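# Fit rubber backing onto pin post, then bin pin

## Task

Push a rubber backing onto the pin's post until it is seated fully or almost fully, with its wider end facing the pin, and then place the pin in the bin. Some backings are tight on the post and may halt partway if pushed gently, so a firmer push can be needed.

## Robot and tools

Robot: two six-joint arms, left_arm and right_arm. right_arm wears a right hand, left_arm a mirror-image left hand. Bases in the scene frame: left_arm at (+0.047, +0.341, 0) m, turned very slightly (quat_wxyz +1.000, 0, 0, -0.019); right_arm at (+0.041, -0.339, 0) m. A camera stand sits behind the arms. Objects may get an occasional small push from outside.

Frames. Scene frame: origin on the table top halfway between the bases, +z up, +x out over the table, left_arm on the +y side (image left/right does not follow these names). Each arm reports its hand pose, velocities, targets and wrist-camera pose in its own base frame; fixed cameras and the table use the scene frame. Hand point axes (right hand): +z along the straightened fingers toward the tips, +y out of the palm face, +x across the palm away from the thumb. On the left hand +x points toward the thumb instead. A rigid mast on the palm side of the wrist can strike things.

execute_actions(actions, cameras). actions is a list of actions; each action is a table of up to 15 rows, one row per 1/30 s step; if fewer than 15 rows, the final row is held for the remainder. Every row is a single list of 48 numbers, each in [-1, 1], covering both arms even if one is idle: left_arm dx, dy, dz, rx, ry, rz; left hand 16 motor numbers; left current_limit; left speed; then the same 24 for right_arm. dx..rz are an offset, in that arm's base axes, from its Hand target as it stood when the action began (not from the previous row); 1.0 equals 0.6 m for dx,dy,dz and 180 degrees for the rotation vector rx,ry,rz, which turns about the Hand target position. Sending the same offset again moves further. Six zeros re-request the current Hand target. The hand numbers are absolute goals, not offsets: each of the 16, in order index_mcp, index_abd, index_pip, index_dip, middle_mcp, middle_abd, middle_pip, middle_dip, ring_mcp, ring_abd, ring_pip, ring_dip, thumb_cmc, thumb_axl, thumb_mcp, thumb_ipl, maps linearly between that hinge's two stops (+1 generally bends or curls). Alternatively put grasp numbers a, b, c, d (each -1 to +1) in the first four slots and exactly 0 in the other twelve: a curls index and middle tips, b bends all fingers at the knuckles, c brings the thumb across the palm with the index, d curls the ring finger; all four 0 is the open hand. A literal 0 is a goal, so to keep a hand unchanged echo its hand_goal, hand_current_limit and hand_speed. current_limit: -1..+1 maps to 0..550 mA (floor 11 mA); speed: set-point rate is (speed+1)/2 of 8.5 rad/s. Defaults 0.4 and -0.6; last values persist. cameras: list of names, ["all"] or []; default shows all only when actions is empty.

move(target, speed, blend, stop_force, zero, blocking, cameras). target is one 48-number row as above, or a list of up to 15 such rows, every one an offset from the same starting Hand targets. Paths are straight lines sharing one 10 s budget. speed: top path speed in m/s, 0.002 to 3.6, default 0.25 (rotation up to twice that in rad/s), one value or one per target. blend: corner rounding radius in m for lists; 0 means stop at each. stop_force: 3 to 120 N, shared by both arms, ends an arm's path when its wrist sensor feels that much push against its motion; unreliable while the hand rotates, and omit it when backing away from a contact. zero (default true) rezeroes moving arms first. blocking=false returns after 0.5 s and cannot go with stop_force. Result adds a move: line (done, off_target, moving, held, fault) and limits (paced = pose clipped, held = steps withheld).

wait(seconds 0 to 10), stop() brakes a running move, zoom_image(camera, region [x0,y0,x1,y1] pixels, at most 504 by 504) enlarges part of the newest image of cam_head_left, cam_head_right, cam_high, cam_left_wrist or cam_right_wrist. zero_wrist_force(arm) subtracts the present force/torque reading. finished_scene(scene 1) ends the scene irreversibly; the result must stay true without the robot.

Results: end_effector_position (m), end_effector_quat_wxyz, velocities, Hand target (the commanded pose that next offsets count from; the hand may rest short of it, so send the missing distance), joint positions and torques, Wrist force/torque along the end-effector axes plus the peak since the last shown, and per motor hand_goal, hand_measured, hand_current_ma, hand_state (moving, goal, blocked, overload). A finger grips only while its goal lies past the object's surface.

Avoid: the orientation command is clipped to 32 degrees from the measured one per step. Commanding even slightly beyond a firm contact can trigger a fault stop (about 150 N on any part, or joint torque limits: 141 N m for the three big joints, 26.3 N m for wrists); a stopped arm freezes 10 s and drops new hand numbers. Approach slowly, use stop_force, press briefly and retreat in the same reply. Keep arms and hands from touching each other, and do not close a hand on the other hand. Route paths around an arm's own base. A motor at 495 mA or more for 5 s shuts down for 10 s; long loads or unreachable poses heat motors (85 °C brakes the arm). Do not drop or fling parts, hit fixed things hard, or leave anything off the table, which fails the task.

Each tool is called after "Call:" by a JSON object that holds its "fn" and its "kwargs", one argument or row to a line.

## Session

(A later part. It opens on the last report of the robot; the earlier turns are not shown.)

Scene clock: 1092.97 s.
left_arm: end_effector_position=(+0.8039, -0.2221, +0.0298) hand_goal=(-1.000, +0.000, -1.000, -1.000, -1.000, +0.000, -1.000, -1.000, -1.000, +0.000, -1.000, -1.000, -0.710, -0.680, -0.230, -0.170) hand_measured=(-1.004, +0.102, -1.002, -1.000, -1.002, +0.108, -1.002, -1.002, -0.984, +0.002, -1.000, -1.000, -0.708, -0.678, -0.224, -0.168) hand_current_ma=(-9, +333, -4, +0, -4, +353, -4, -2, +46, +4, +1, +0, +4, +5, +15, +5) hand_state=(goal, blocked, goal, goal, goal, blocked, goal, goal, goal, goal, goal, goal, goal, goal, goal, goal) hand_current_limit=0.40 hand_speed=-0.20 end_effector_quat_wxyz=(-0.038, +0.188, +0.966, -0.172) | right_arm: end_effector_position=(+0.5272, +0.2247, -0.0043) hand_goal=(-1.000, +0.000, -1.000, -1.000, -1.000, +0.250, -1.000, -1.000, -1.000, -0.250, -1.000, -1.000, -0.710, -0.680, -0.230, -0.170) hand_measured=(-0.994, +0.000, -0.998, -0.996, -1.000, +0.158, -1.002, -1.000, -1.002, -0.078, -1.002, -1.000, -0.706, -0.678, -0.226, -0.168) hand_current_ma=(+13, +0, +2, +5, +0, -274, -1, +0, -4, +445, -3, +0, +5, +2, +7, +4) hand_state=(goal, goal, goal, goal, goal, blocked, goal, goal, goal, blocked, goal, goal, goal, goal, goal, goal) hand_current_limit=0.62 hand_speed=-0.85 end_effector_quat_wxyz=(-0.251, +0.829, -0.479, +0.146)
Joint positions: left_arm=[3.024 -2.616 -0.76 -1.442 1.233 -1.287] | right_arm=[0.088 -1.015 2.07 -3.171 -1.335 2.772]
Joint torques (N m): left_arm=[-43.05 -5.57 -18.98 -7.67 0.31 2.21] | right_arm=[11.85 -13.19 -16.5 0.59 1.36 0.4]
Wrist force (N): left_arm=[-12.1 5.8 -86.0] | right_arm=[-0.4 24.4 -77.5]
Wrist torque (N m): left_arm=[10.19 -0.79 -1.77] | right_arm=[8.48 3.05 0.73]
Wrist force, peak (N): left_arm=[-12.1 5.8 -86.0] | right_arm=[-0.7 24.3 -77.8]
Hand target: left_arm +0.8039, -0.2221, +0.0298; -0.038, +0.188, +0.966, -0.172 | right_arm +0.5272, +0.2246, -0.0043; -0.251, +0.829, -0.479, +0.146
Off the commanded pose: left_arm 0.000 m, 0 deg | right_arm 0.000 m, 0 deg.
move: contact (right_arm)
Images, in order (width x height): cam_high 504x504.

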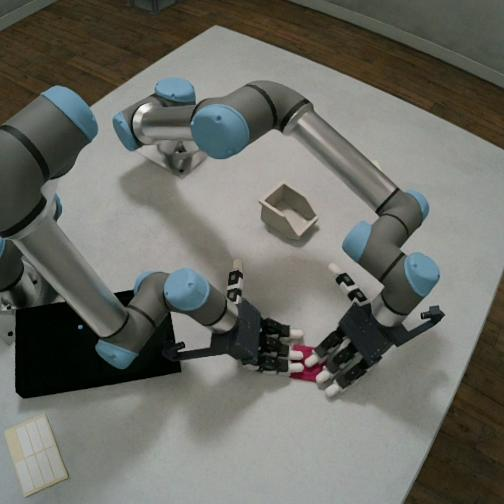

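Call:
{"fn": "execute_actions", "kwargs": {
  "actions": [
    [[0,0,0,0,0,0,-1,0,-1,-1,-1,0,-1,-1,-1,0,-1,-1,-0.71,-0.68,-0.23,-0.17,0.4,-0.2,-0.0029,-0.0017,0,0,0,0,-1,0.0,-1,-1,-1,-0.03,-1,-1,-1,0.05,-1,-1,-0.71,-0.68,-0.23,-0.17,0.5,-0.5]]
  ],
  "cameras": ["cam_high"]
}}

Call:
{"fn": "zoom_image", "kwargs": {
  "camera": "cam_high",
  "region": [274, 354, 294, 374]
}}

Scene clock: 1095.77 s.
left_arm: end_effector_position=(+0.8039, -0.2222, +0.0298) hand_goal=(-1.000, +0.000, -1.000, -1.000, -1.000, +0.000, -1.000, -1.000, -1.000, +0.000, -1.000, -1.000, -0.710, -0.680, -0.230, -0.170) hand_measured=(-1.004, +0.104, -1.002, -1.000, -1.002, +0.108, -1.002, -1.002, -0.984, +0.002, -1.000, -1.000, -0.708, -0.678, -0.224, -0.168) hand_current_ma=(-8, +339, -4, +0, -4, +355, -4, -2, +46, +4, +1, +0, +4, +5, +15, +5) hand_state=(goal, blocked, goal, goal, goal, blocked, goal, goal, goal, goal, goal, goal, goal, goal, goal, goal) hand_current_limit=0.40 hand_speed=-0.20 end_effector_quat_wxyz=(-0.038, +0.188, +0.966, -0.172) | right_arm: end_effector_position=(+0.5255, +0.2236, -0.0043) hand_goal=(-1.000, +0.000, -1.000, -1.000, -1.000, -0.030, -1.000, -1.000, -1.000, +0.050, -1.000, -1.000, -0.710, -0.680, -0.230, -0.170) hand_measured=(-0.994, +0.000, -0.998, -0.996, -1.000, +0.142, -1.000, -1.000, -1.002, -0.036, -1.002, -1.000, -0.706, -0.678, -0.226, -0.168) hand_current_ma=(+13, +0, +2, +5, +0, +412, -1, +0, -4, -248, -2, +0, +5, +2, +7, +4) hand_state=(goal, goal, goal, goal, goal, blocked, goal, goal, goal, blocked, goal, goal, goal, goal, goal, goal) hand_current_limit=0.50 hand_speed=-0.50 end_effector_quat_wxyz=(-0.251, +0.829, -0.479, +0.146)
Joint positions: left_arm=[3.024 -2.616 -0.76 -1.442 1.233 -1.287] | right_arm=[0.086 -1.018 2.076 -3.174 -1.335 2.77]
Joint torques (N m): left_arm=[-19.45 -5.14 -21.36 -7.62 3.77 2.12] | right_arm=[-13.87 -28.2 9.38 0.68 -0.36 -0.5]
Wrist force (N): left_arm=[-12.8 -3.5 -78.3] | right_arm=[1.2 -15.4 -23.5]
Wrist torque (N m): left_arm=[9.66 -0.74 -1.73] | right_arm=[3.00 0.24 -0.85]
Wrist force, peak (N): left_arm=[-12.1 6.5 -86.9] | right_arm=[-0.4 24.3 -77.8]
Hand target: left_arm +0.8039, -0.2221, +0.0298; -0.038, +0.188, +0.966, -0.172 | right_arm +0.5255, +0.2236, -0.0043; -0.251, +0.829, -0.479, +0.146
Off the commanded pose: left_arm 0.000 m, 0 deg | right_arm 0.000 m, 0 deg.
Step readings (end_effector_position of left_arm | right_arm):
0: (+0.8039, -0.2221, +0.0298) | (+0.5272, +0.2246, -0.0043)
1: (+0.8039, -0.2221, +0.0298) | (+0.5272, +0.2246, -0.0043)
2: (+0.8039, -0.2221, +0.0298) | (+0.5271, +0.2246, -0.0043)
4: (+0.8039, -0.2221, +0.0298) | (+0.5264, +0.2243, -0.0043)
8: (+0.8039, -0.2222, +0.0298) | (+0.5257, +0.2238, -0.0043)
15: (+0.8039, -0.2222, +0.0298) | (+0.5255, +0.2236, -0.0043)
Images, in order (width x height): cam_high 504x504.

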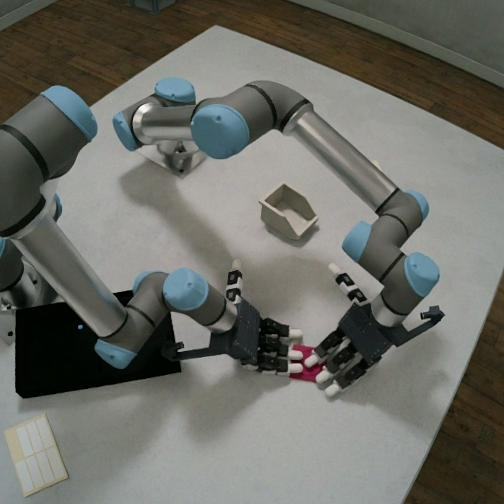

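Scaled by 25.200 from the camera's 504x504 image, which has a finer 720x720 frame.

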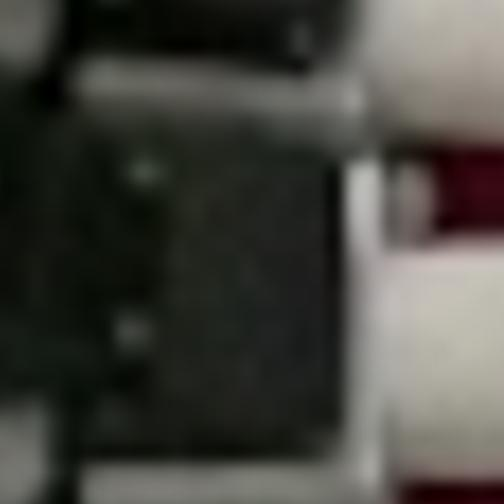

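Call:
{"fn": "move", "kwargs": {
  "target": [0,0,0,0,0,0,-1,0,-1,-1,-1,0,-1,-1,-1,0,-1,-1,-0.71,-0.68,-0.23,-0.17,0.4,-0.2,-0.0035,-0.002,0.007,0,0,0,-1,0.0,-1,-1,-1,-0.03,-1,-1,-1,0.05,-1,-1,-0.71,-0.68,-0.23,-0.17,0.5,-0.5],
  "speed": 0.02,
  "cameras": ["cam_high"]
}}

Call:
{"fn": "zoom_image", "kwargs": {
  "camera": "cam_high",
  "region": [274, 354, 294, 374]
}}

Scene clock: 1096.90 s.
left_arm: end_effector_position=(+0.8039, -0.2221, +0.0297) hand_goal=(-1.000, +0.000, -1.000, -1.000, -1.000, +0.000, -1.000, -1.000, -1.000, +0.000, -1.000, -1.000, -0.710, -0.680, -0.230, -0.170) hand_measured=(-1.004, +0.104, -1.002, -1.000, -1.002, +0.108, -1.002, -1.002, -0.984, +0.002, -1.000, -1.000, -0.708, -0.678, -0.224, -0.168) hand_current_ma=(-10, +339, -4, +0, -5, +355, -4, -2, +46, +4, +1, +0, +4, +5, +15, +5) hand_state=(goal, blocked, goal, goal, goal, blocked, goal, goal, goal, goal, goal, goal, goal, goal, goal, goal) hand_current_limit=0.40 hand_speed=-0.20 end_effector_quat_wxyz=(-0.038, +0.188, +0.966, -0.172) | right_arm: end_effector_position=(+0.5234, +0.2224, -0.0002) hand_goal=(-1.000, +0.000, -1.000, -1.000, -1.000, -0.030, -1.000, -1.000, -1.000, +0.050, -1.000, -1.000, -0.710, -0.680, -0.230, -0.170) hand_measured=(-0.994, +0.000, -0.998, -0.996, -0.994, -0.026, -1.000, -1.000, -0.994, +0.046, -1.000, -1.000, -0.706, -0.678, -0.226, -0.168) hand_current_ma=(+13, +0, +2, +5, +13, +4, +0, +0, +11, -4, +0, +0, +5, +2, +7, +4) hand_state=(goal, goal, goal, goal, goal, goal, goal, goal, goal, goal, goal, goal, goal, goal, goal, goal) hand_current_limit=0.50 hand_speed=-0.50 end_effector_quat_wxyz=(-0.251, +0.829, -0.479, +0.146)
Joint positions: left_arm=[3.024 -2.616 -0.76 -1.442 1.233 -1.287] | right_arm=[0.084 -1.031 2.083 -3.167 -1.334 2.769]
Joint torques (N m): left_arm=[-5.11 -4.47 -5.32 -1.7 7.11 2.12] | right_arm=[-11.82 -42.28 2.3 -0.98 1.47 -1.58]
Wrist force (N): left_arm=[-7.9 -21.6 -65.7] | right_arm=[5.7 -3.7 0.3]
Wrist torque (N m): left_arm=[9.04 -0.36 -1.02] | right_arm=[-0.44 -0.80 0.48]
Wrist force, peak (N): left_arm=[-12.7 -3.5 -78.7] | right_arm=[1.2 -15.6 -23.8]
Hand target: left_arm +0.8039, -0.2221, +0.0298; -0.038, +0.188, +0.966, -0.172 | right_arm +0.5234, +0.2224, -0.0001; -0.251, +0.829, -0.479, +0.146
Off the commanded pose: left_arm 0.000 m, 0 deg | right_arm 0.000 m, 0 deg.
move: done
Images, in order (width x height): cam_high 504x504.

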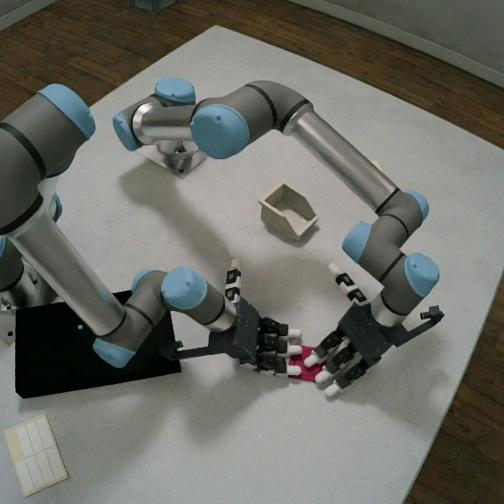

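Scaled by 25.200 from the camera's 504x504 image, which has a finer 720x720 frame.

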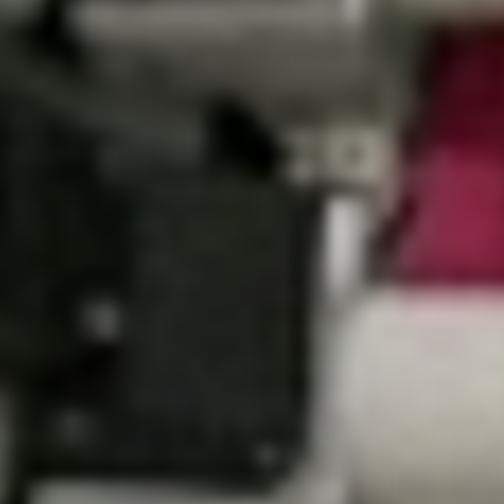

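Call:
{"fn": "move", "kwargs": {
  "target": [
    [0,0,0,0,0,0,-1,0,-1,-1,-1,0,-1,-1,-1,0,-1,-1,-0.71,-0.68,-0.23,-0.17,0.4,-0.2,0,0,0.035,0,0,0,-1,0.0,-1,-1,-1,-0.03,-1,-1,-1,0.05,-1,-1,-0.71,-0.68,-0.23,-0.17,0.5,-0.5],
    [0,0,0,0,0,0,-1,0,-1,-1,-1,0,-1,-1,-1,0,-1,-1,-0.71,-0.68,-0.23,-0.17,0.4,-0.2,-0.0557,-0.054,0.267,0,0,0,-1,0.0,-1,-1,-1,-0.03,-1,-1,-1,0.05,-1,-1,-0.71,-0.68,-0.23,-0.17,0.5,-0.5]
  ],
  "speed": [0.05,0.3],
  "blend": 0.01,
  "cameras": ["cam_high"]
}}

Call:
{"fn": "zoom_image", "kwargs": {
  "camera": "cam_high",
  "region": [274, 354, 294, 374]
}}

Call:
{"fn": "move", "kwargs": {
  "target": [0,0,0,0,0,0,-1,0,-1,-1,-1,0,-1,-1,-1,0,-1,-1,-0.71,-0.68,-0.23,-0.17,0.4,-0.2,0.0167,-0.1167,0.2167,-0.0652,0.0237,0.4429,0.42,0.0,0.5,0.5,0.4,-0.02,0.5,0.5,0.4,0.05,0.5,0.5,-0.71,-0.68,-0.23,-0.17,0.4,-0.2],
  "speed": 0.35
}}

Scene clock: 1098.93 s.
left_arm: end_effector_position=(+0.8039, -0.2221, +0.0298) hand_goal=(-1.000, +0.000, -1.000, -1.000, -1.000, +0.000, -1.000, -1.000, -1.000, +0.000, -1.000, -1.000, -0.710, -0.680, -0.230, -0.170) hand_measured=(-1.004, +0.104, -1.002, -1.000, -1.002, +0.108, -1.002, -1.002, -0.984, +0.002, -1.000, -1.000, -0.708, -0.678, -0.224, -0.168) hand_current_ma=(-10, +339, -4, +0, -5, +355, -4, -2, +46, +4, +1, +0, +4, +5, +15, +5) hand_state=(goal, blocked, goal, goal, goal, blocked, goal, goal, goal, goal, goal, goal, goal, goal, goal, goal) hand_current_limit=0.40 hand_speed=-0.20 end_effector_quat_wxyz=(-0.038, +0.188, +0.966, -0.172) | right_arm: end_effector_position=(+0.4900, +0.1900, +0.1600) hand_goal=(-1.000, +0.000, -1.000, -1.000, -1.000, -0.030, -1.000, -1.000, -1.000, +0.050, -1.000, -1.000, -0.710, -0.680, -0.230, -0.170) hand_measured=(-0.992, +0.000, -0.998, -0.996, -0.992, -0.026, -1.000, -1.000, -0.994, +0.046, -1.000, -1.000, -0.706, -0.678, -0.226, -0.168) hand_current_ma=(+14, +0, +2, +5, +15, +4, +0, +0, +13, -4, +0, +0, +5, +2, +7, +4) hand_state=(goal, goal, goal, goal, goal, goal, goal, goal, goal, goal, goal, goal, goal, goal, goal, goal) hand_current_limit=0.50 hand_speed=-0.50 end_effector_quat_wxyz=(-0.251, +0.829, -0.479, +0.146)
Joint positions: left_arm=[3.024 -2.616 -0.76 -1.442 1.233 -1.287] | right_arm=[0.02 -1.44 2.086 -2.746 -1.301 2.712]
Joint torques (N m): left_arm=[1.65 -4.77 5.17 -1.63 7.62 2.03] | right_arm=[-11.46 -32.6 -33.07 -1 1.44 -1.31]
Wrist force (N): left_arm=[-7.9 -21.5 -65.3] | right_arm=[5.0 -3.7 0.3]
Wrist torque (N m): left_arm=[9.02 -0.34 -1.01] | right_arm=[-0.44 -0.70 0.44]
Wrist force, peak (N): left_arm=[-7.8 -21.7 -66.1] | right_arm=[5.5 -4.4 -0.9]
Hand target: left_arm +0.8039, -0.2221, +0.0298; -0.038, +0.188, +0.966, -0.172 | right_arm +0.4900, +0.1900, +0.1601; -0.251, +0.829, -0.479, +0.146
Off the commanded pose: left_arm 0.000 m, 0 deg | right_arm 0.000 m, 0 deg.
move: done
Images, in order (width x height): cam_high 504x504.

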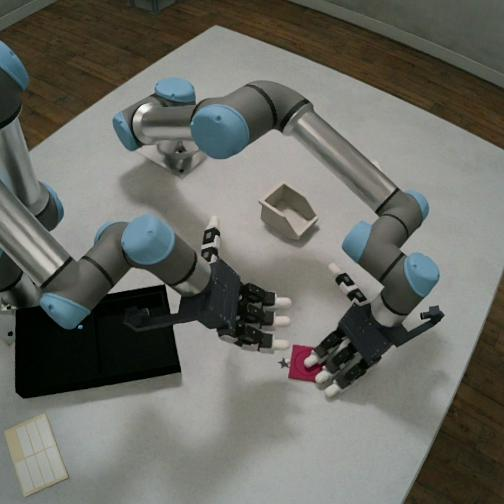

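Scaled by 25.200 from the camera's 504x504 image, which has a finer 720x720 frame.

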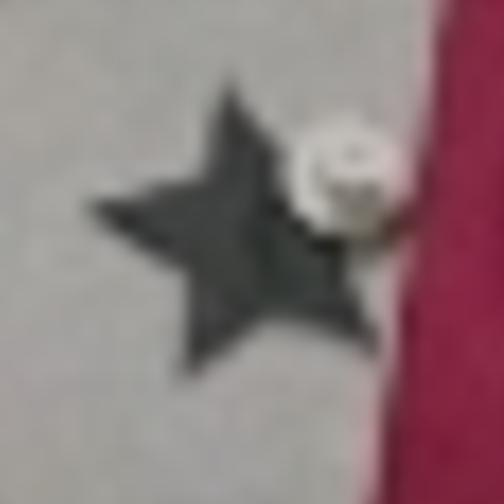

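Scene clock: 1101.67 s.
left_arm: end_effector_position=(+0.8039, -0.2221, +0.0298) hand_goal=(-1.000, +0.000, -1.000, -1.000, -1.000, +0.000, -1.000, -1.000, -1.000, +0.000, -1.000, -1.000, -0.710, -0.680, -0.230, -0.170) hand_measured=(-1.004, +0.104, -1.002, -1.000, -1.002, +0.108, -1.002, -1.002, -0.984, +0.002, -1.000, -1.000, -0.708, -0.678, -0.224, -0.168) hand_current_ma=(-10, +339, -4, +0, -5, +355, -4, -2, +46, +4, +1, +0, +4, +5, +15, +5) hand_state=(goal, blocked, goal, goal, goal, blocked, goal, goal, goal, goal, goal, goal, goal, goal, goal, goal) hand_current_limit=0.40 hand_speed=-0.20 end_effector_quat_wxyz=(-0.038, +0.188, +0.966, -0.172) | right_arm: end_effector_position=(+0.5000, +0.1201, +0.2901) hand_goal=(+0.420, +0.000, +0.500, +0.500, +0.400, -0.020, +0.500, +0.500, +0.400, +0.050, +0.500, +0.500, -0.710, -0.680, -0.230, -0.170) hand_measured=(+0.404, +0.000, +0.494, +0.498, +0.384, -0.022, +0.494, +0.498, +0.386, +0.046, +0.494, +0.498, -0.706, -0.678, -0.226, -0.168) hand_current_ma=(-35, +0, -10, -3, -37, -3, -9, -3, -32, -4, -8, -4, +5, +2, +7, +4) hand_state=(goal, goal, goal, goal, goal, goal, goal, goal, goal, goal, goal, goal, goal, goal, goal, goal) hand_current_limit=0.40 hand_speed=-0.20 end_effector_quat_wxyz=(-0.190, +0.966, +0.170, -0.033)
Joint positions: left_arm=[3.024 -2.616 -0.76 -1.442 1.233 -1.287] | right_arm=[-0.025 -1.497 1.591 -1.518 -1.211 1.169]
Joint torques (N m): left_arm=[2.38 -4.83 4.54 -1.77 7.48 1.97] | right_arm=[-11.55 -19.81 -36.44 -0.19 -1.13 -1.45]
Wrist force (N): left_arm=[-7.9 -21.6 -65.5] | right_arm=[5.2 -3.6 -0.4]
Wrist torque (N m): left_arm=[9.02 -0.33 -1.01] | right_arm=[-0.14 -0.72 0.44]
Wrist force, peak (N): left_arm=[-8.0 -22.1 -65.8] | right_arm=[5.4 -5.1 -0.6]
Hand target: left_arm +0.8039, -0.2221, +0.0298; -0.038, +0.188, +0.966, -0.172 | right_arm +0.5000, +0.1200, +0.2901; -0.190, +0.966, +0.170, -0.033
Off the commanded pose: left_arm 0.000 m, 0 deg | right_arm 0.000 m, 0 deg.
move: done

Call:
{"fn": "move", "kwargs": {
  "target": [
    [0,0,0,0,0,0,-1,0,-1,-1,-1,0,-1,-1,-1,0,-1,-1,-0.71,-0.68,-0.23,-0.17,0.4,-0.2,0,0,-0.25,0,0,0,0.42,0.0,0.5,0.5,0.4,-0.02,0.5,0.5,0.4,0.05,0.5,0.5,-0.71,-0.68,-0.23,-0.17,0.4,-0.2],
    [0,0,0,0,0,0,-1,0,-1,-1,-1,0,-1,-1,-1,0,-1,-1,-0.71,-0.68,-0.23,-0.17,0.4,-0.2,0.1967,0.2267,-0.325,0,0,0,0.42,0.0,0.5,0.5,0.4,-0.02,0.5,0.5,0.4,0.05,0.5,0.5,-0.71,-0.68,-0.23,-0.17,0.4,-0.2]
  ],
  "speed": 0.3,
  "blend": 0.02,
  "cameras": ["cam_right_wrist"]
}}

Call:
{"fn": "zoom_image", "kwargs": {
  "camera": "cam_right_wrist",
  "region": [314, 90, 362, 138]
}}

Scene clock: 1104.03 s.
left_arm: end_effector_position=(+0.8039, -0.2221, +0.0298) hand_goal=(-1.000, +0.000, -1.000, -1.000, -1.000, +0.000, -1.000, -1.000, -1.000, +0.000, -1.000, -1.000, -0.710, -0.680, -0.230, -0.170) hand_measured=(-1.004, +0.104, -1.002, -1.000, -1.002, +0.108, -1.002, -1.002, -0.984, +0.002, -1.000, -1.000, -0.708, -0.678, -0.224, -0.168) hand_current_ma=(-10, +339, -4, +0, -5, +355, -4, -2, +46, +4, +1, +0, +4, +5, +15, +5) hand_state=(goal, blocked, goal, goal, goal, blocked, goal, goal, goal, goal, goal, goal, goal, goal, goal, goal) hand_current_limit=0.40 hand_speed=-0.20 end_effector_quat_wxyz=(-0.038, +0.188, +0.966, -0.172) | right_arm: end_effector_position=(+0.6180, +0.2560, +0.0951) hand_goal=(+0.420, +0.000, +0.500, +0.500, +0.400, -0.020, +0.500, +0.500, +0.400, +0.050, +0.500, +0.500, -0.710, -0.680, -0.230, -0.170) hand_measured=(+0.404, +0.000, +0.494, +0.498, +0.384, -0.022, +0.496, +0.498, +0.386, +0.048, +0.496, +0.498, -0.706, -0.678, -0.226, -0.168) hand_current_ma=(-35, +0, -9, -3, -37, -3, -8, -3, -32, -3, -7, -4, +5, +2, +7, +4) hand_state=(goal, goal, goal, goal, goal, goal, goal, goal, goal, goal, goal, goal, goal, goal, goal, goal) hand_current_limit=0.40 hand_speed=-0.20 end_effector_quat_wxyz=(-0.190, +0.966, +0.171, -0.033)
Joint positions: left_arm=[3.024 -2.616 -0.76 -1.442 1.233 -1.287] | right_arm=[0.185 -1.006 1.469 -1.969 -1.188 1.394]
Joint torques (N m): left_arm=[1.63 -4.49 4.59 -1.88 7.54 1.98] | right_arm=[12.95 -35.95 -34.4 -0.27 -1.14 1.76]
Wrist force (N): left_arm=[-7.7 -21.7 -65.7] | right_arm=[5.4 -3.6 -0.1]
Wrist torque (N m): left_arm=[9.01 -0.34 -1.01] | right_arm=[-0.14 -0.75 0.35]
Wrist force, peak (N): left_arm=[-7.9 -21.8 -65.9] | right_arm=[6.6 -4.5 0.6]
Hand target: left_arm +0.8039, -0.2221, +0.0298; -0.038, +0.188, +0.966, -0.172 | right_arm +0.6180, +0.2560, +0.0951; -0.190, +0.966, +0.170, -0.033
Off the commanded pose: left_arm 0.000 m, 0 deg | right_arm 0.000 m, 0 deg.
move: done
camera_calibration:
cam_right_wrist: T_world_to_cam=[[-0.535366, -0.810683, -0.237015, 0.593055], [-0.373156, -0.0247226, 0.927439, 0.0813912], [-0.757719, 0.584963, -0.289276, 0.463765], [0, 0, 0, 1]] pos_world=[0.699277, 0.211506, 0.199234]
Images, in order (width x height): cam_right_wrist 616x616.

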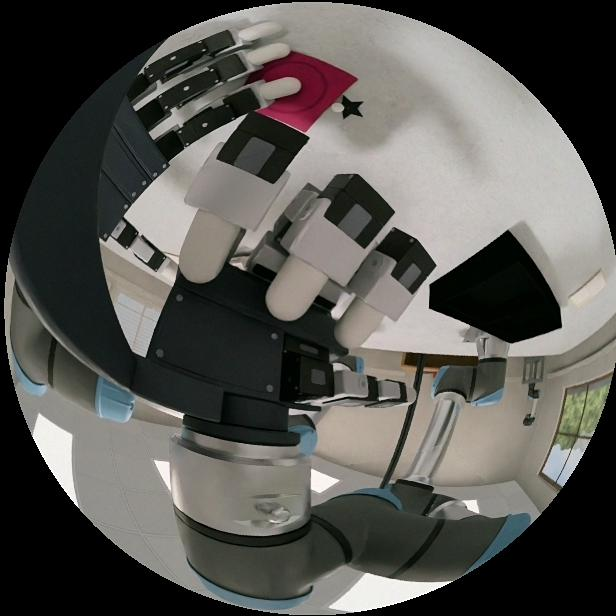

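Scaled by 10.500 from the camera's 616x616 image, which has a finer 880x880 frame.

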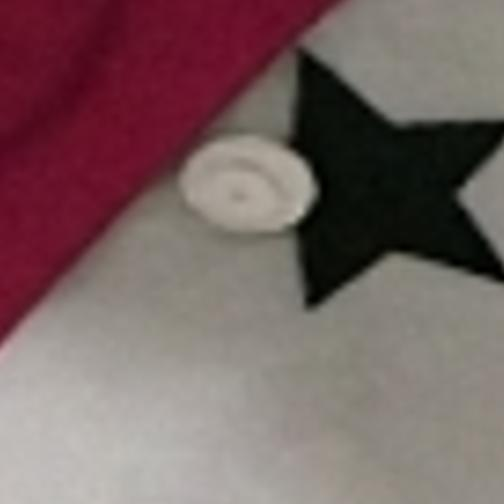

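Call:
{"fn": "move", "kwargs": {
  "target": [0,0,0,0,0,0,-1,0,-1,-1,-1,0,-1,-1,-1,0,-1,-1,-0.71,-0.68,-0.23,-0.17,0.4,-0.2,0,0,-0.0753,0,0,0,0.42,0.0,0.5,0.5,0.4,-0.02,0.5,0.5,0.4,0.05,0.5,0.5,-0.71,-0.68,-0.23,-0.17,0.4,-0.2],
  "speed": 0.12,
  "cameras": ["cam_right_wrist"]
}}

Call:
{"fn": "zoom_image", "kwargs": {
  "camera": "cam_right_wrist",
  "region": [314, 90, 362, 138]
}}

Call:
{"fn": "zoom_image", "kwargs": {
  "camera": "cam_right_wrist",
  "region": [324, 100, 348, 124]
}}

Scene clock: 1105.33 s.
left_arm: end_effector_position=(+0.8039, -0.2221, +0.0298) hand_goal=(-1.000, +0.000, -1.000, -1.000, -1.000, +0.000, -1.000, -1.000, -1.000, +0.000, -1.000, -1.000, -0.710, -0.680, -0.230, -0.170) hand_measured=(-1.004, +0.104, -1.002, -1.000, -1.002, +0.108, -1.002, -1.002, -0.984, +0.002, -1.000, -1.000, -0.708, -0.678, -0.224, -0.168) hand_current_ma=(-10, +339, -4, +0, -5, +355, -4, -2, +46, +4, +1, +0, +4, +5, +15, +5) hand_state=(goal, blocked, goal, goal, goal, blocked, goal, goal, goal, goal, goal, goal, goal, goal, goal, goal) hand_current_limit=0.40 hand_speed=-0.20 end_effector_quat_wxyz=(-0.038, +0.188, +0.966, -0.172) | right_arm: end_effector_position=(+0.6180, +0.2560, +0.0500) hand_goal=(+0.420, +0.000, +0.500, +0.500, +0.400, -0.020, +0.500, +0.500, +0.400, +0.050, +0.500, +0.500, -0.710, -0.680, -0.230, -0.170) hand_measured=(+0.404, +0.000, +0.494, +0.498, +0.384, -0.022, +0.496, +0.498, +0.386, +0.048, +0.496, +0.498, -0.706, -0.678, -0.226, -0.168) hand_current_ma=(-35, +0, -9, -3, -37, -3, -8, -3, -32, -3, -7, -4, +5, +2, +7, +4) hand_state=(goal, goal, goal, goal, goal, goal, goal, goal, goal, goal, goal, goal, goal, goal, goal, goal) hand_current_limit=0.40 hand_speed=-0.20 end_effector_quat_wxyz=(-0.190, +0.966, +0.171, -0.033)
Joint positions: left_arm=[3.024 -2.616 -0.76 -1.442 1.233 -1.287] | right_arm=[0.185 -0.954 1.512 -2.064 -1.188 1.394]
Joint torques (N m): left_arm=[2.37 -4.45 4.6 -1.83 7.52 1.94] | right_arm=[4.54 -37.46 -4.6 -4.11 -0.22 1.84]
Wrist force (N): left_arm=[-7.9 -21.7 -65.4] | right_arm=[5.4 -3.5 0.0]
Wrist torque (N m): left_arm=[9.00 -0.35 -1.01] | right_arm=[-0.13 -0.75 0.36]
Wrist force, peak (N): left_arm=[-7.8 -22.0 -65.8] | right_arm=[5.9 -3.7 -0.1]
Hand target: left_arm +0.8039, -0.2221, +0.0298; -0.038, +0.188, +0.966, -0.172 | right_arm +0.6180, +0.2560, +0.0499; -0.190, +0.966, +0.170, -0.033
Off the commanded pose: left_arm 0.000 m, 0 deg | right_arm 0.000 m, 0 deg.
move: done
camera_calibration:
cam_right_wrist: T_world_to_cam=[[-0.535386, -0.810684, -0.236966, 0.582372], [-0.373127, -0.0246792, 0.927452, 0.123187], [-0.757719, 0.584964, -0.289275, 0.450718], [0, 0, 0, 1]] pos_world=[0.699277, 0.211506, 0.154134]
Images, in order (width x height): cam_right_wrist 616x616.

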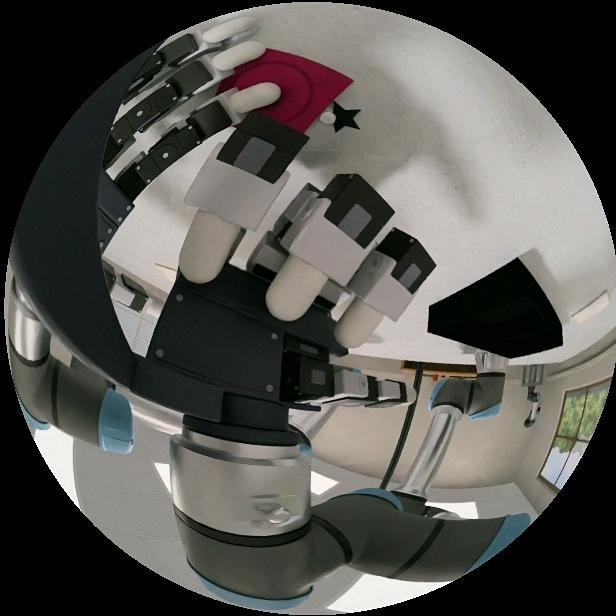

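Scaled by 10.500 from the camera's 616x616 image, which has a finer 880x880 frame.

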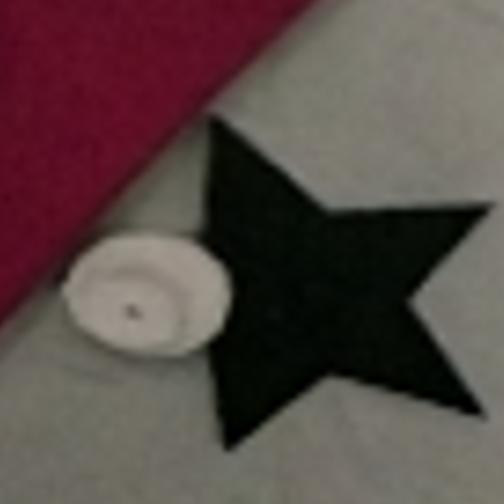

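Scaled by 21.000 from the camera's 616x616 image, which has a finer 880x880 frame.

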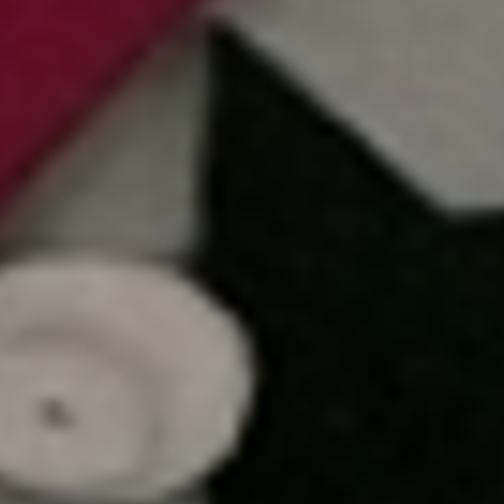

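Call:
{"fn": "zoom_image", "kwargs": {
  "camera": "cam_right_wrist",
  "region": [334, 106, 356, 128]
}}

Call:
{"fn": "zoom_image", "kwargs": {
  "camera": "cam_right_wrist",
  "region": [337, 109, 349, 121]
}}

Scaled by 22.909 from the camera's 616x616 image, which has a finer 880x880 frame.

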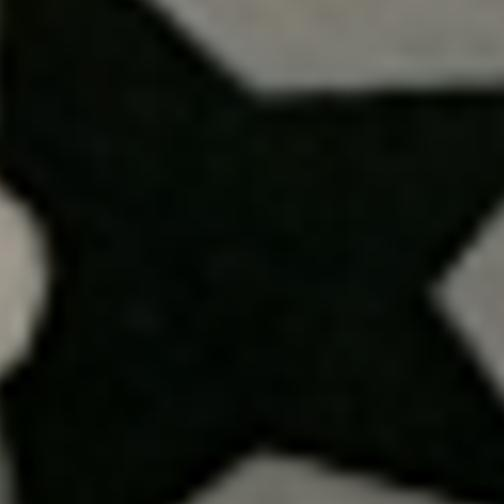

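Scaled by 42.000 from the camera's 616x616 image, which has a finer 880x880 frame.

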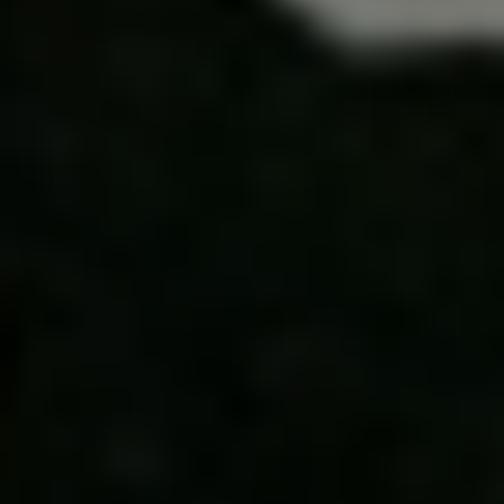

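Call:
{"fn": "move", "kwargs": {
  "target": [0.0169,0.01065,0,0,0,0,-1,0,-1,-1,-1,0,-1,-1,-1,0,-1,-1,-0.71,-0.68,-0.23,-0.17,0.4,-0.2,0,0,0,0,0,0,0.42,0.0,0.5,0.5,0.4,-0.02,0.5,0.5,0.4,0.05,0.5,0.5,-0.71,-0.68,-0.23,-0.17,0.4,-0.2],
  "speed": 0.03,
  "cameras": ["cam_right_wrist"]
}}

Call:
{"fn": "zoom_image", "kwargs": {
  "camera": "cam_right_wrist",
  "region": [290, 80, 360, 150]
}}

Scene clock: 1108.70 s.
left_arm: end_effector_position=(+0.8140, -0.2160, +0.0298) hand_goal=(-1.000, +0.000, -1.000, -1.000, -1.000, +0.000, -1.000, -1.000, -1.000, +0.000, -1.000, -1.000, -0.710, -0.680, -0.230, -0.170) hand_measured=(-1.006, -0.008, -1.002, -1.000, -1.004, +0.018, -1.002, -1.002, -0.984, +0.002, -1.000, -1.000, -0.708, -0.678, -0.224, -0.168) hand_current_ma=(-11, -14, -5, +0, -8, +40, -4, -2, +46, +4, +1, +0, +4, +5, +15, +5) hand_state=(goal, goal, goal, goal, goal, goal, goal, goal, goal, goal, goal, goal, goal, goal, goal, goal) hand_current_limit=0.40 hand_speed=-0.20 end_effector_quat_wxyz=(-0.038, +0.188, +0.966, -0.172) | right_arm: end_effector_position=(+0.6180, +0.2560, +0.0499) hand_goal=(+0.420, +0.000, +0.500, +0.500, +0.400, -0.020, +0.500, +0.500, +0.400, +0.050, +0.500, +0.500, -0.710, -0.680, -0.230, -0.170) hand_measured=(+0.404, +0.000, +0.494, +0.498, +0.384, -0.022, +0.496, +0.498, +0.386, +0.048, +0.496, +0.498, -0.706, -0.678, -0.226, -0.168) hand_current_ma=(-35, +0, -9, -3, -37, -3, -8, -3, -32, -3, -7, -4, +5, +2, +7, +4) hand_state=(goal, goal, goal, goal, goal, goal, goal, goal, goal, goal, goal, goal, goal, goal, goal, goal) hand_current_limit=0.40 hand_speed=-0.20 end_effector_quat_wxyz=(-0.190, +0.966, +0.171, -0.033)
Joint positions: left_arm=[3.033 -2.643 -0.705 -1.473 1.233 -1.277] | right_arm=[0.185 -0.954 1.512 -2.065 -1.188 1.394]
Joint torques (N m): left_arm=[18.48 3.6 14.27 0.75 9.94 2.7] | right_arm=[0.05 -36.32 -6.71 -4.06 -0.45 1.71]
Wrist force (N): left_arm=[3.7 -39.3 -52.8] | right_arm=[5.5 -3.7 0.1]
Wrist torque (N m): left_arm=[8.38 0.34 0.44] | right_arm=[-0.17 -0.77 0.36]
Wrist force, peak (N): left_arm=[-7.7 -21.7 -65.9] | right_arm=[5.5 -4.0 -0.2]
Hand target: left_arm +0.8140, -0.2157, +0.0298; -0.038, +0.188, +0.966, -0.172 | right_arm +0.6180, +0.2560, +0.0499; -0.190, +0.966, +0.170, -0.033
Off the commanded pose: left_arm 0.000 m, 0 deg | right_arm 0.000 m, 0 deg.
move: done
camera_calibration:
cam_right_wrist: T_world_to_cam=[[-0.535386, -0.810684, -0.236966, 0.582349], [-0.373127, -0.0246792, 0.927452, 0.12328], [-0.757719, 0.584964, -0.289275, 0.45069], [0, 0, 0, 1]] pos_world=[0.699277, 0.211506, 0.154034]
Images, in order (width x height): cam_right_wrist 616x616.

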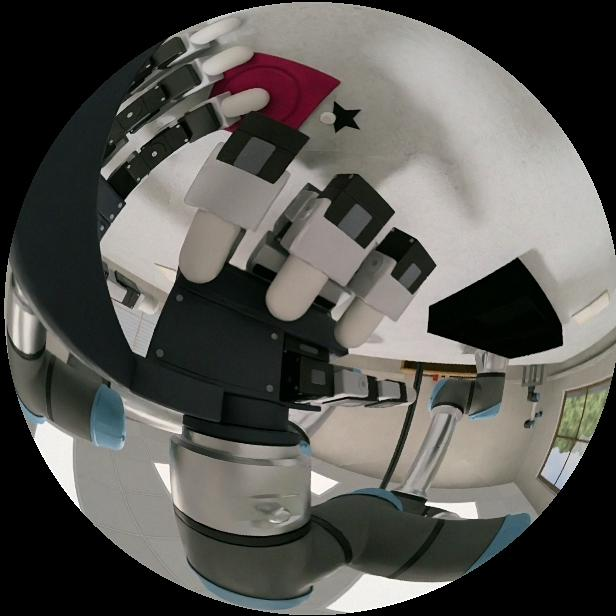

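Scaled by 7.200 from the camera's 616x616 image, which has a finer 880x880 frame.

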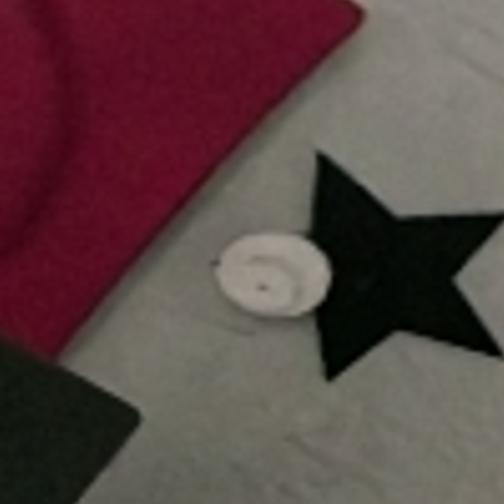

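Call:
{"fn": "move", "kwargs": {
  "target": [0.0423,0.0266,0,0,0,0,-1,0,-1,-1,-1,0,-1,-1,-1,0,-1,-1,-0.71,-0.68,-0.23,-0.17,0.4,-0.2,0,0,0,0,0,0,0.42,0.0,0.5,0.5,0.4,-0.02,0.5,0.5,0.4,0.05,0.5,0.5,-0.71,-0.68,-0.23,-0.17,0.4,-0.2],
  "speed": 0.03,
  "cameras": ["cam_right_wrist"]
}}

Call:
{"fn": "zoom_image", "kwargs": {
  "camera": "cam_right_wrist",
  "region": [290, 80, 360, 150]
}}

Scene clock: 1110.57 s.
left_arm: end_effector_position=(+0.8393, -0.2003, +0.0298) hand_goal=(-1.000, +0.000, -1.000, -1.000, -1.000, +0.000, -1.000, -1.000, -1.000, +0.000, -1.000, -1.000, -0.710, -0.680, -0.230, -0.170) hand_measured=(-1.006, -0.046, -1.002, -1.000, -1.004, -0.014, -1.002, -1.002, -0.984, +0.002, -1.000, -1.000, -0.708, -0.678, -0.224, -0.168) hand_current_ma=(-11, -126, -5, +0, -8, -29, -4, -2, +46, +4, +1, +0, +4, +5, +15, +5) hand_state=(goal, blocked, goal, goal, goal, goal, goal, goal, goal, goal, goal, goal, goal, goal, goal, goal) hand_current_limit=0.40 hand_speed=-0.20 end_effector_quat_wxyz=(-0.038, +0.188, +0.966, -0.173) | right_arm: end_effector_position=(+0.6180, +0.2560, +0.0499) hand_goal=(+0.420, +0.000, +0.500, +0.500, +0.400, -0.020, +0.500, +0.500, +0.400, +0.050, +0.500, +0.500, -0.710, -0.680, -0.230, -0.170) hand_measured=(+0.404, +0.000, +0.494, +0.498, +0.384, -0.022, +0.496, +0.498, +0.386, +0.048, +0.496, +0.498, -0.706, -0.678, -0.226, -0.168) hand_current_ma=(-35, +0, -9, -3, -37, -3, -8, -3, -32, -3, -7, -4, +5, +2, +7, +4) hand_state=(goal, goal, goal, goal, goal, goal, goal, goal, goal, goal, goal, goal, goal, goal, goal, goal) hand_current_limit=0.40 hand_speed=-0.20 end_effector_quat_wxyz=(-0.190, +0.966, +0.171, -0.033)
Joint positions: left_arm=[3.054 -2.726 -0.538 -1.564 1.234 -1.255] | right_arm=[0.185 -0.954 1.512 -2.065 -1.188 1.394]
Joint torques (N m): left_arm=[18.28 4.9 15.95 2.48 9.9 2.3] | right_arm=[-1.54 -36.82 -6.29 -4.14 -0.48 1.82]
Wrist force (N): left_arm=[8.1 -37.3 -51.2] | right_arm=[5.2 -3.7 0.1]
Wrist torque (N m): left_arm=[8.06 0.85 1.08] | right_arm=[-0.16 -0.73 0.33]
Wrist force, peak (N): left_arm=[6.2 -39.3 -53.3] | right_arm=[5.7 -3.8 0.2]
Hand target: left_arm +0.8394, -0.1997, +0.0298; -0.038, +0.188, +0.966, -0.172 | right_arm +0.6180, +0.2560, +0.0499; -0.190, +0.966, +0.170, -0.033
Off the commanded pose: left_arm 0.001 m, 0 deg | right_arm 0.000 m, 0 deg.
move: done
camera_calibration:
cam_right_wrist: T_world_to_cam=[[-0.535386, -0.810684, -0.236966, 0.582349], [-0.373127, -0.0246792, 0.927452, 0.12328], [-0.757719, 0.584964, -0.289275, 0.45069], [0, 0, 0, 1]] pos_world=[0.699277, 0.211506, 0.154034]
Images, in order (width x height): cam_right_wrist 616x616.

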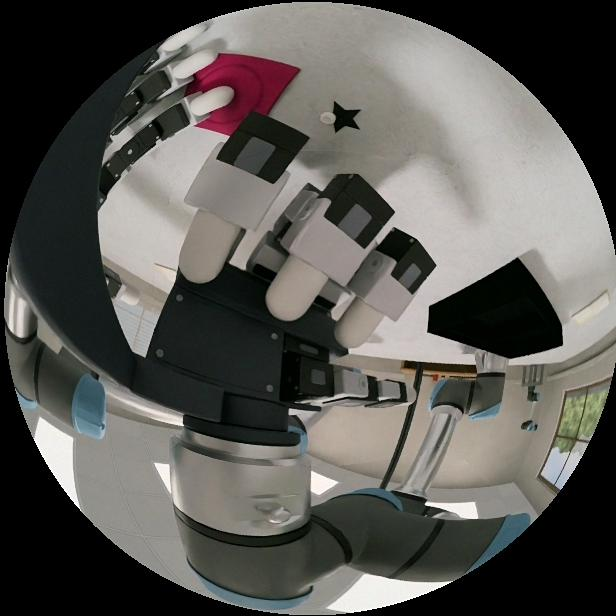

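Scaled by 7.200 from the camera's 616x616 image, which has a finer 880x880 frame.

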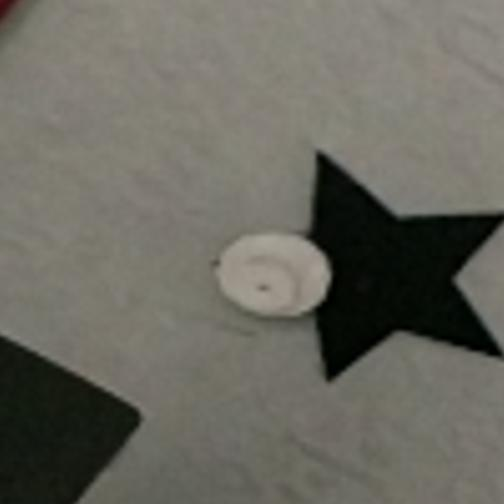

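Call:
{"fn": "move", "kwargs": {
  "target": [
    [0,0,0.0667,0,0,0,-1,0,-1,-1,-1,0,-1,-1,-1,0,-1,-1,-0.71,-0.68,-0.23,-0.17,0.4,-0.2,0,0,0.0667,0,0,0,0.42,0.0,0.5,0.5,0.4,-0.02,0.5,0.5,0.4,0.05,0.5,0.5,-0.71,-0.68,-0.23,-0.17,0.4,-0.2],
    [0.0,0.0,0.4,0,0,0,-1,0,-1,-1,-1,0,-1,-1,-1,0,-1,-1,-0.71,-0.68,-0.23,-0.17,0.4,-0.2,-0.06,-0.19,0.4,0,0,-0.2222,0.42,0.0,0.5,0.5,0.4,-0.02,0.5,0.5,0.4,0.05,0.5,0.5,-0.71,-0.68,-0.23,-0.17,0.4,-0.2]
  ],
  "speed": [0.05,0.3],
  "blend": 0.01,
  "cameras": ["cam_high"]
}}

Call:
{"fn": "zoom_image", "kwargs": {
  "camera": "cam_high",
  "region": [274, 354, 294, 374]
}}

Scene clock: 1116.60 s.
left_arm: end_effector_position=(+0.8381, -0.1995, +0.2691) hand_goal=(-1.000, +0.000, -1.000, -1.000, -1.000, +0.000, -1.000, -1.000, -1.000, +0.000, -1.000, -1.000, -0.710, -0.680, -0.230, -0.170) hand_measured=(-0.994, -0.002, -1.000, -1.000, -0.994, +0.002, -1.000, -1.000, -0.984, +0.002, -1.000, -1.000, -0.708, -0.678, -0.224, -0.168) hand_current_ma=(+14, -4, +0, +0, +11, +4, +0, +0, +45, +4, +1, +0, +4, +5, +15, +5) hand_state=(goal, goal, goal, goal, goal, goal, goal, goal, goal, goal, goal, goal, goal, goal, goal, goal) hand_current_limit=0.40 hand_speed=-0.20 end_effector_quat_wxyz=(+0.037, +0.198, +0.964, -0.171) | right_arm: end_effector_position=(+0.5820, +0.1421, +0.2899) hand_goal=(+0.420, +0.000, +0.500, +0.500, +0.400, -0.020, +0.500, +0.500, +0.400, +0.050, +0.500, +0.500, -0.710, -0.680, -0.230, -0.170) hand_measured=(+0.404, +0.000, +0.494, +0.498, +0.384, -0.022, +0.496, +0.498, +0.386, +0.048, +0.496, +0.498, -0.706, -0.678, -0.226, -0.168) hand_current_ma=(-35, +0, -9, -3, -37, -3, -8, -3, -32, -3, -7, -4, +5, +2, +7, +4) hand_state=(goal, goal, goal, goal, goal, goal, goal, goal, goal, goal, goal, goal, goal, goal, goal, goal) hand_current_limit=0.40 hand_speed=-0.20 end_effector_quat_wxyz=(-0.190, +0.966, -0.170, +0.034)
Joint positions: left_arm=[3.059 -2.684 -0.035 -1.96 1.22 -1.255] | right_arm=[-0.011 -1.306 1.438 -1.839 -1.206 1.933]
Joint torques (N m): left_arm=[9.33 71.72 35.84 4.19 -2.17 1.96] | right_arm=[-12.61 -42.09 -36.83 -0.69 -1.05 1.69]
Wrist force (N): left_arm=[1.9 -7.4 -0.5] | right_arm=[5.5 -3.6 0.0]
Wrist torque (N m): left_arm=[-0.85 -0.18 0.39] | right_arm=[-0.16 -0.75 0.36]
Wrist force, peak (N): left_arm=[8.1 -37.5 -51.6] | right_arm=[6.3 -3.9 0.3]
Hand target: left_arm +0.8394, -0.1997, +0.2698; -0.038, +0.188, +0.966, -0.172 | right_arm +0.5820, +0.1420, +0.2899; -0.190, +0.966, -0.170, +0.034
Off the commanded pose: left_arm 0.001 m, 9 deg | right_arm 0.000 m, 0 deg.
elbow stopped short (left arm): the move would have taken joint 3 (elbow) straighter than the controller allows.
move: off_target (left_arm)
Images, in order (width x height): cam_high 504x504.

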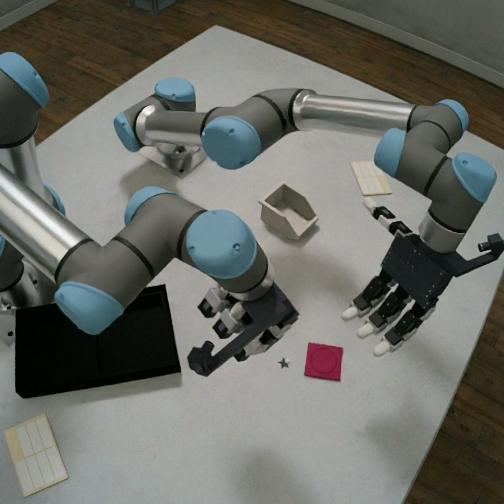

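Scaled by 25.200 from the camera's 504x504 image, which has a finer 720x720 frame.

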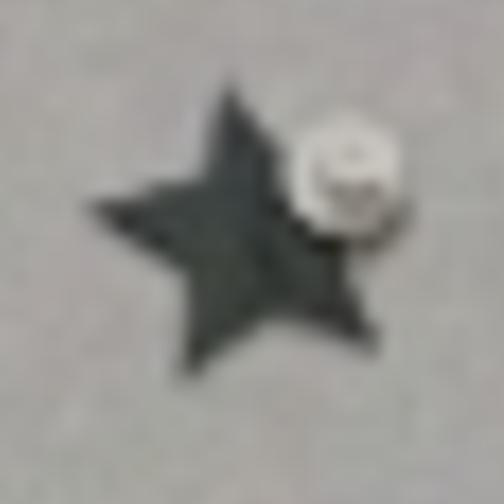

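Call:
{"fn": "move", "kwargs": {
  "target": [-0.399,0.666,0.05,0,0,0,-1,0,-1,-1,-1,0,-1,-1,-1,0,-1,-1,-0.71,-0.68,-0.23,-0.17,0.4,-0.2,0,0,0,0,0,0,-1,0.0,-1,-1,-1,-0.03,-1,-1,-1,0.05,-1,-1,-0.71,-0.68,-0.23,-0.17,0.5,-0.5],
  "speed": 0.3
}}

Call:
{"fn": "move", "kwargs": {
  "target": [0,0,0,0,0,0,-1,0,-1,-1,-1,0,-1,-1,-1,0,-1,-1,-0.71,-0.68,-0.23,-0.17,0.4,-0.2,0.0009,-0.0006,-0.408,0,0,0,-1,0.0,-1,-1,-1,-0.03,-1,-1,-1,0.05,-1,-1,-0.71,-0.68,-0.23,-0.17,0.5,-0.5],
  "speed": 0.15,
  "cameras": ["cam_right_wrist","cam_high"]
}}

Call:
{"fn": "zoom_image", "kwargs": {
  "camera": "cam_right_wrist",
  "region": [230, 180, 290, 240]
}}

Scene clock: 1119.50 s.
left_arm: end_effector_position=(+0.6001, +0.1998, +0.2998) hand_goal=(-1.000, +0.000, -1.000, -1.000, -1.000, +0.000, -1.000, -1.000, -1.000, +0.000, -1.000, -1.000, -0.710, -0.680, -0.230, -0.170) hand_measured=(-0.994, -0.002, -1.000, -1.000, -0.994, +0.002, -1.000, -1.000, -0.984, +0.002, -1.000, -1.000, -0.708, -0.678, -0.224, -0.168) hand_current_ma=(+14, -4, +0, +0, +11, +4, +0, +0, +45, +4, +1, +0, +4, +5, +15, +5) hand_state=(goal, goal, goal, goal, goal, goal, goal, goal, goal, goal, goal, goal, goal, goal, goal, goal) hand_current_limit=0.40 hand_speed=-0.20 end_effector_quat_wxyz=(-0.038, +0.188, +0.966, -0.172) | right_arm: end_effector_position=(+0.5820, +0.1420, +0.2899) hand_goal=(-1.000, +0.000, -1.000, -1.000, -1.000, -0.030, -1.000, -1.000, -1.000, +0.050, -1.000, -1.000, -0.710, -0.680, -0.230, -0.170) hand_measured=(-0.984, +0.000, -0.992, -0.996, -0.982, -0.028, -0.994, -0.998, -0.984, +0.048, -0.994, -0.996, -0.706, -0.678, -0.226, -0.168) hand_current_ma=(+41, +0, +14, +5, +43, +3, +12, +4, +37, -3, +11, +5, +5, +2, +7, +4) hand_state=(goal, goal, goal, goal, goal, goal, goal, goal, goal, goal, goal, goal, goal, goal, goal, goal) hand_current_limit=0.50 hand_speed=-0.50 end_effector_quat_wxyz=(-0.190, +0.966, -0.170, +0.034)
Joint positions: left_arm=[3.644 -1.931 -1.18 -1.885 1.357 -0.654] | right_arm=[-0.011 -1.306 1.438 -1.839 -1.206 1.934]
Joint torques (N m): left_arm=[9.51 48.71 11.67 0.6 1.16 1.94] | right_arm=[-10.03 -35.28 -33.83 -0.58 -0.35 1.56]
Wrist force (N): left_arm=[1.8 -7.7 -0.5] | right_arm=[5.5 -3.4 -0.1]
Wrist torque (N m): left_arm=[-0.89 -0.18 0.41] | right_arm=[-0.39 -0.76 0.37]
Wrist force, peak (N): left_arm=[1.0 -8.4 -0.1] | right_arm=[5.4 -4.4 -0.2]
Hand target: left_arm +0.6000, +0.1999, +0.2998; -0.038, +0.188, +0.966, -0.172 | right_arm +0.5820, +0.1420, +0.2899; -0.190, +0.966, -0.170, +0.034
Off the commanded pose: left_arm 0.000 m, 0 deg | right_arm 0.000 m, 0 deg.
move: done

Scene clock: 1121.70 s.
left_arm: end_effector_position=(+0.6000, +0.1999, +0.2998) hand_goal=(-1.000, +0.000, -1.000, -1.000, -1.000, +0.000, -1.000, -1.000, -1.000, +0.000, -1.000, -1.000, -0.710, -0.680, -0.230, -0.170) hand_measured=(-0.994, -0.002, -1.000, -1.000, -0.994, +0.002, -1.000, -1.000, -0.984, +0.002, -1.000, -1.000, -0.708, -0.678, -0.224, -0.168) hand_current_ma=(+14, -4, +0, +0, +11, +4, +0, +0, +45, +4, +1, +0, +4, +5, +15, +5) hand_state=(goal, goal, goal, goal, goal, goal, goal, goal, goal, goal, goal, goal, goal, goal, goal, goal) hand_current_limit=0.40 hand_speed=-0.20 end_effector_quat_wxyz=(-0.038, +0.188, +0.966, -0.172) | right_arm: end_effector_position=(+0.5825, +0.1416, +0.0452) hand_goal=(-1.000, +0.000, -1.000, -1.000, -1.000, -0.030, -1.000, -1.000, -1.000, +0.050, -1.000, -1.000, -0.710, -0.680, -0.230, -0.170) hand_measured=(-0.984, +0.000, -0.992, -0.996, -0.982, -0.028, -0.994, -0.998, -0.984, +0.048, -0.994, -0.996, -0.706, -0.678, -0.226, -0.168) hand_current_ma=(+41, +0, +13, +5, +43, +3, +12, +4, +36, -3, +11, +5, +5, +2, +7, +4) hand_state=(goal, goal, goal, goal, goal, goal, goal, goal, goal, goal, goal, goal, goal, goal, goal, goal) hand_current_limit=0.50 hand_speed=-0.50 end_effector_quat_wxyz=(-0.190, +0.966, -0.170, +0.034)
Joint positions: left_arm=[3.644 -1.931 -1.18 -1.885 1.357 -0.654] | right_arm=[-0.012 -1.067 1.785 -2.425 -1.206 1.933]
Joint torques (N m): left_arm=[8.85 48.91 11.41 0.8 1.16 1.97] | right_arm=[12.8 -31.52 -4.08 -4.46 -0.48 1.63]
Wrist force (N): left_arm=[1.5 -7.6 -0.4] | right_arm=[5.4 -3.7 0.0]
Wrist torque (N m): left_arm=[-0.89 -0.15 0.38] | right_arm=[-0.44 -0.77 0.40]
Wrist force, peak (N): left_arm=[1.8 -7.8 -0.4] | right_arm=[5.4 -4.3 -1.0]
Hand target: left_arm +0.6000, +0.1999, +0.2998; -0.038, +0.188, +0.966, -0.172 | right_arm +0.5825, +0.1417, +0.0451; -0.190, +0.966, -0.170, +0.034
Off the commanded pose: left_arm 0.000 m, 0 deg | right_arm 0.000 m, 0 deg.
move: done
camera_calibration:
cam_right_wrist: T_world_to_cam=[[-0.931269, -0.276757, -0.236949, 0.624525], [-0.301649, 0.220975, 0.927458, 0.0351984], [-0.20432, 0.935188, -0.28927, 0.117532], [0, 0, 0, 1]] pos_world=[0.616232, 0.0551487, 0.149334]
Images, in order (width x height): cam_high 504x504, cam_right_wrist 616x616.

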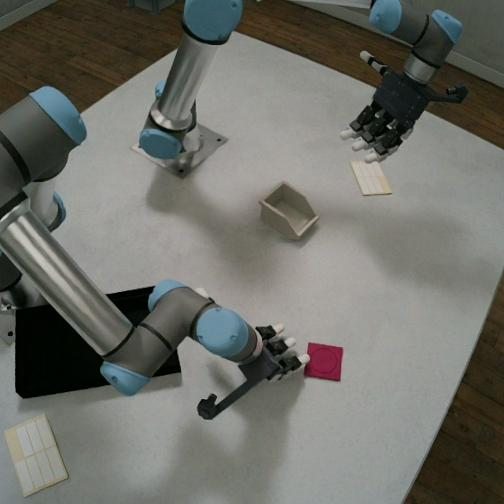

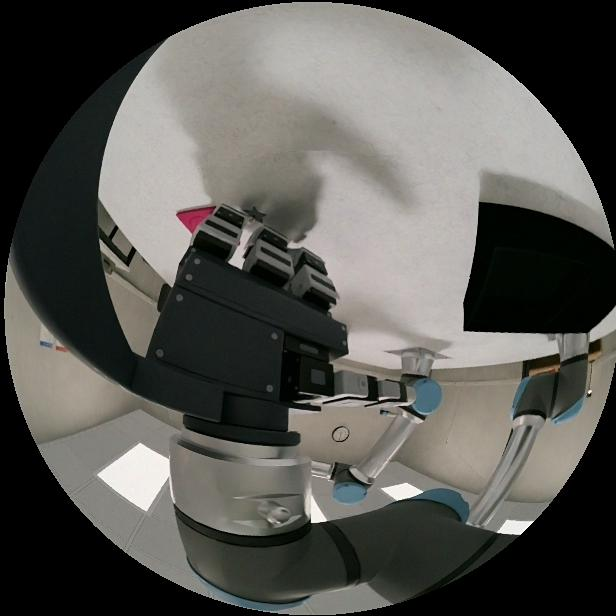

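Scaled by 8.400 from the camera's 616x616 image, which has a finer 880x880 frame.

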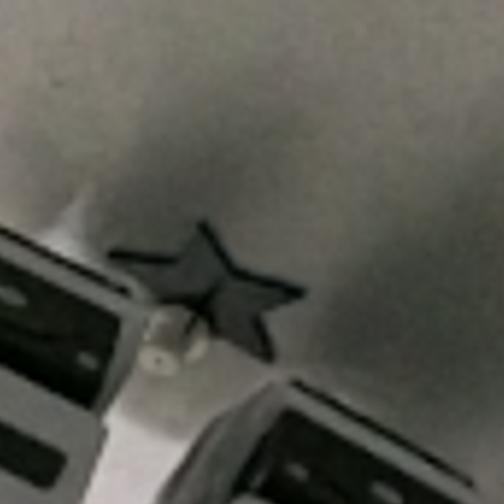

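Call:
{"fn": "zoom_image", "kwargs": {
  "camera": "cam_right_wrist",
  "region": [242, 204, 266, 228]
}}

Call:
{"fn": "zoom_image", "kwargs": {
  "camera": "cam_right_wrist",
  "region": [244, 212, 256, 224]
}}

Scaled by 21.000 from the camera's 616x616 image, which has a finer 880x880 frame.

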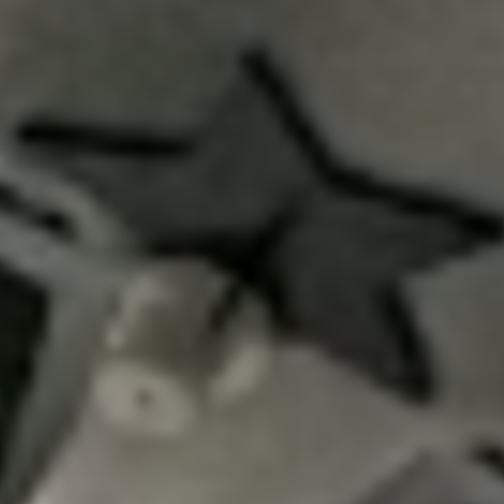

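Scaled by 42.000 from the camera's 616x616 image, which has a finer 880x880 frame.

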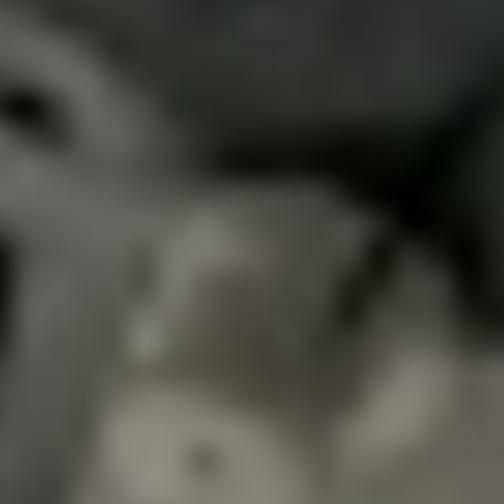

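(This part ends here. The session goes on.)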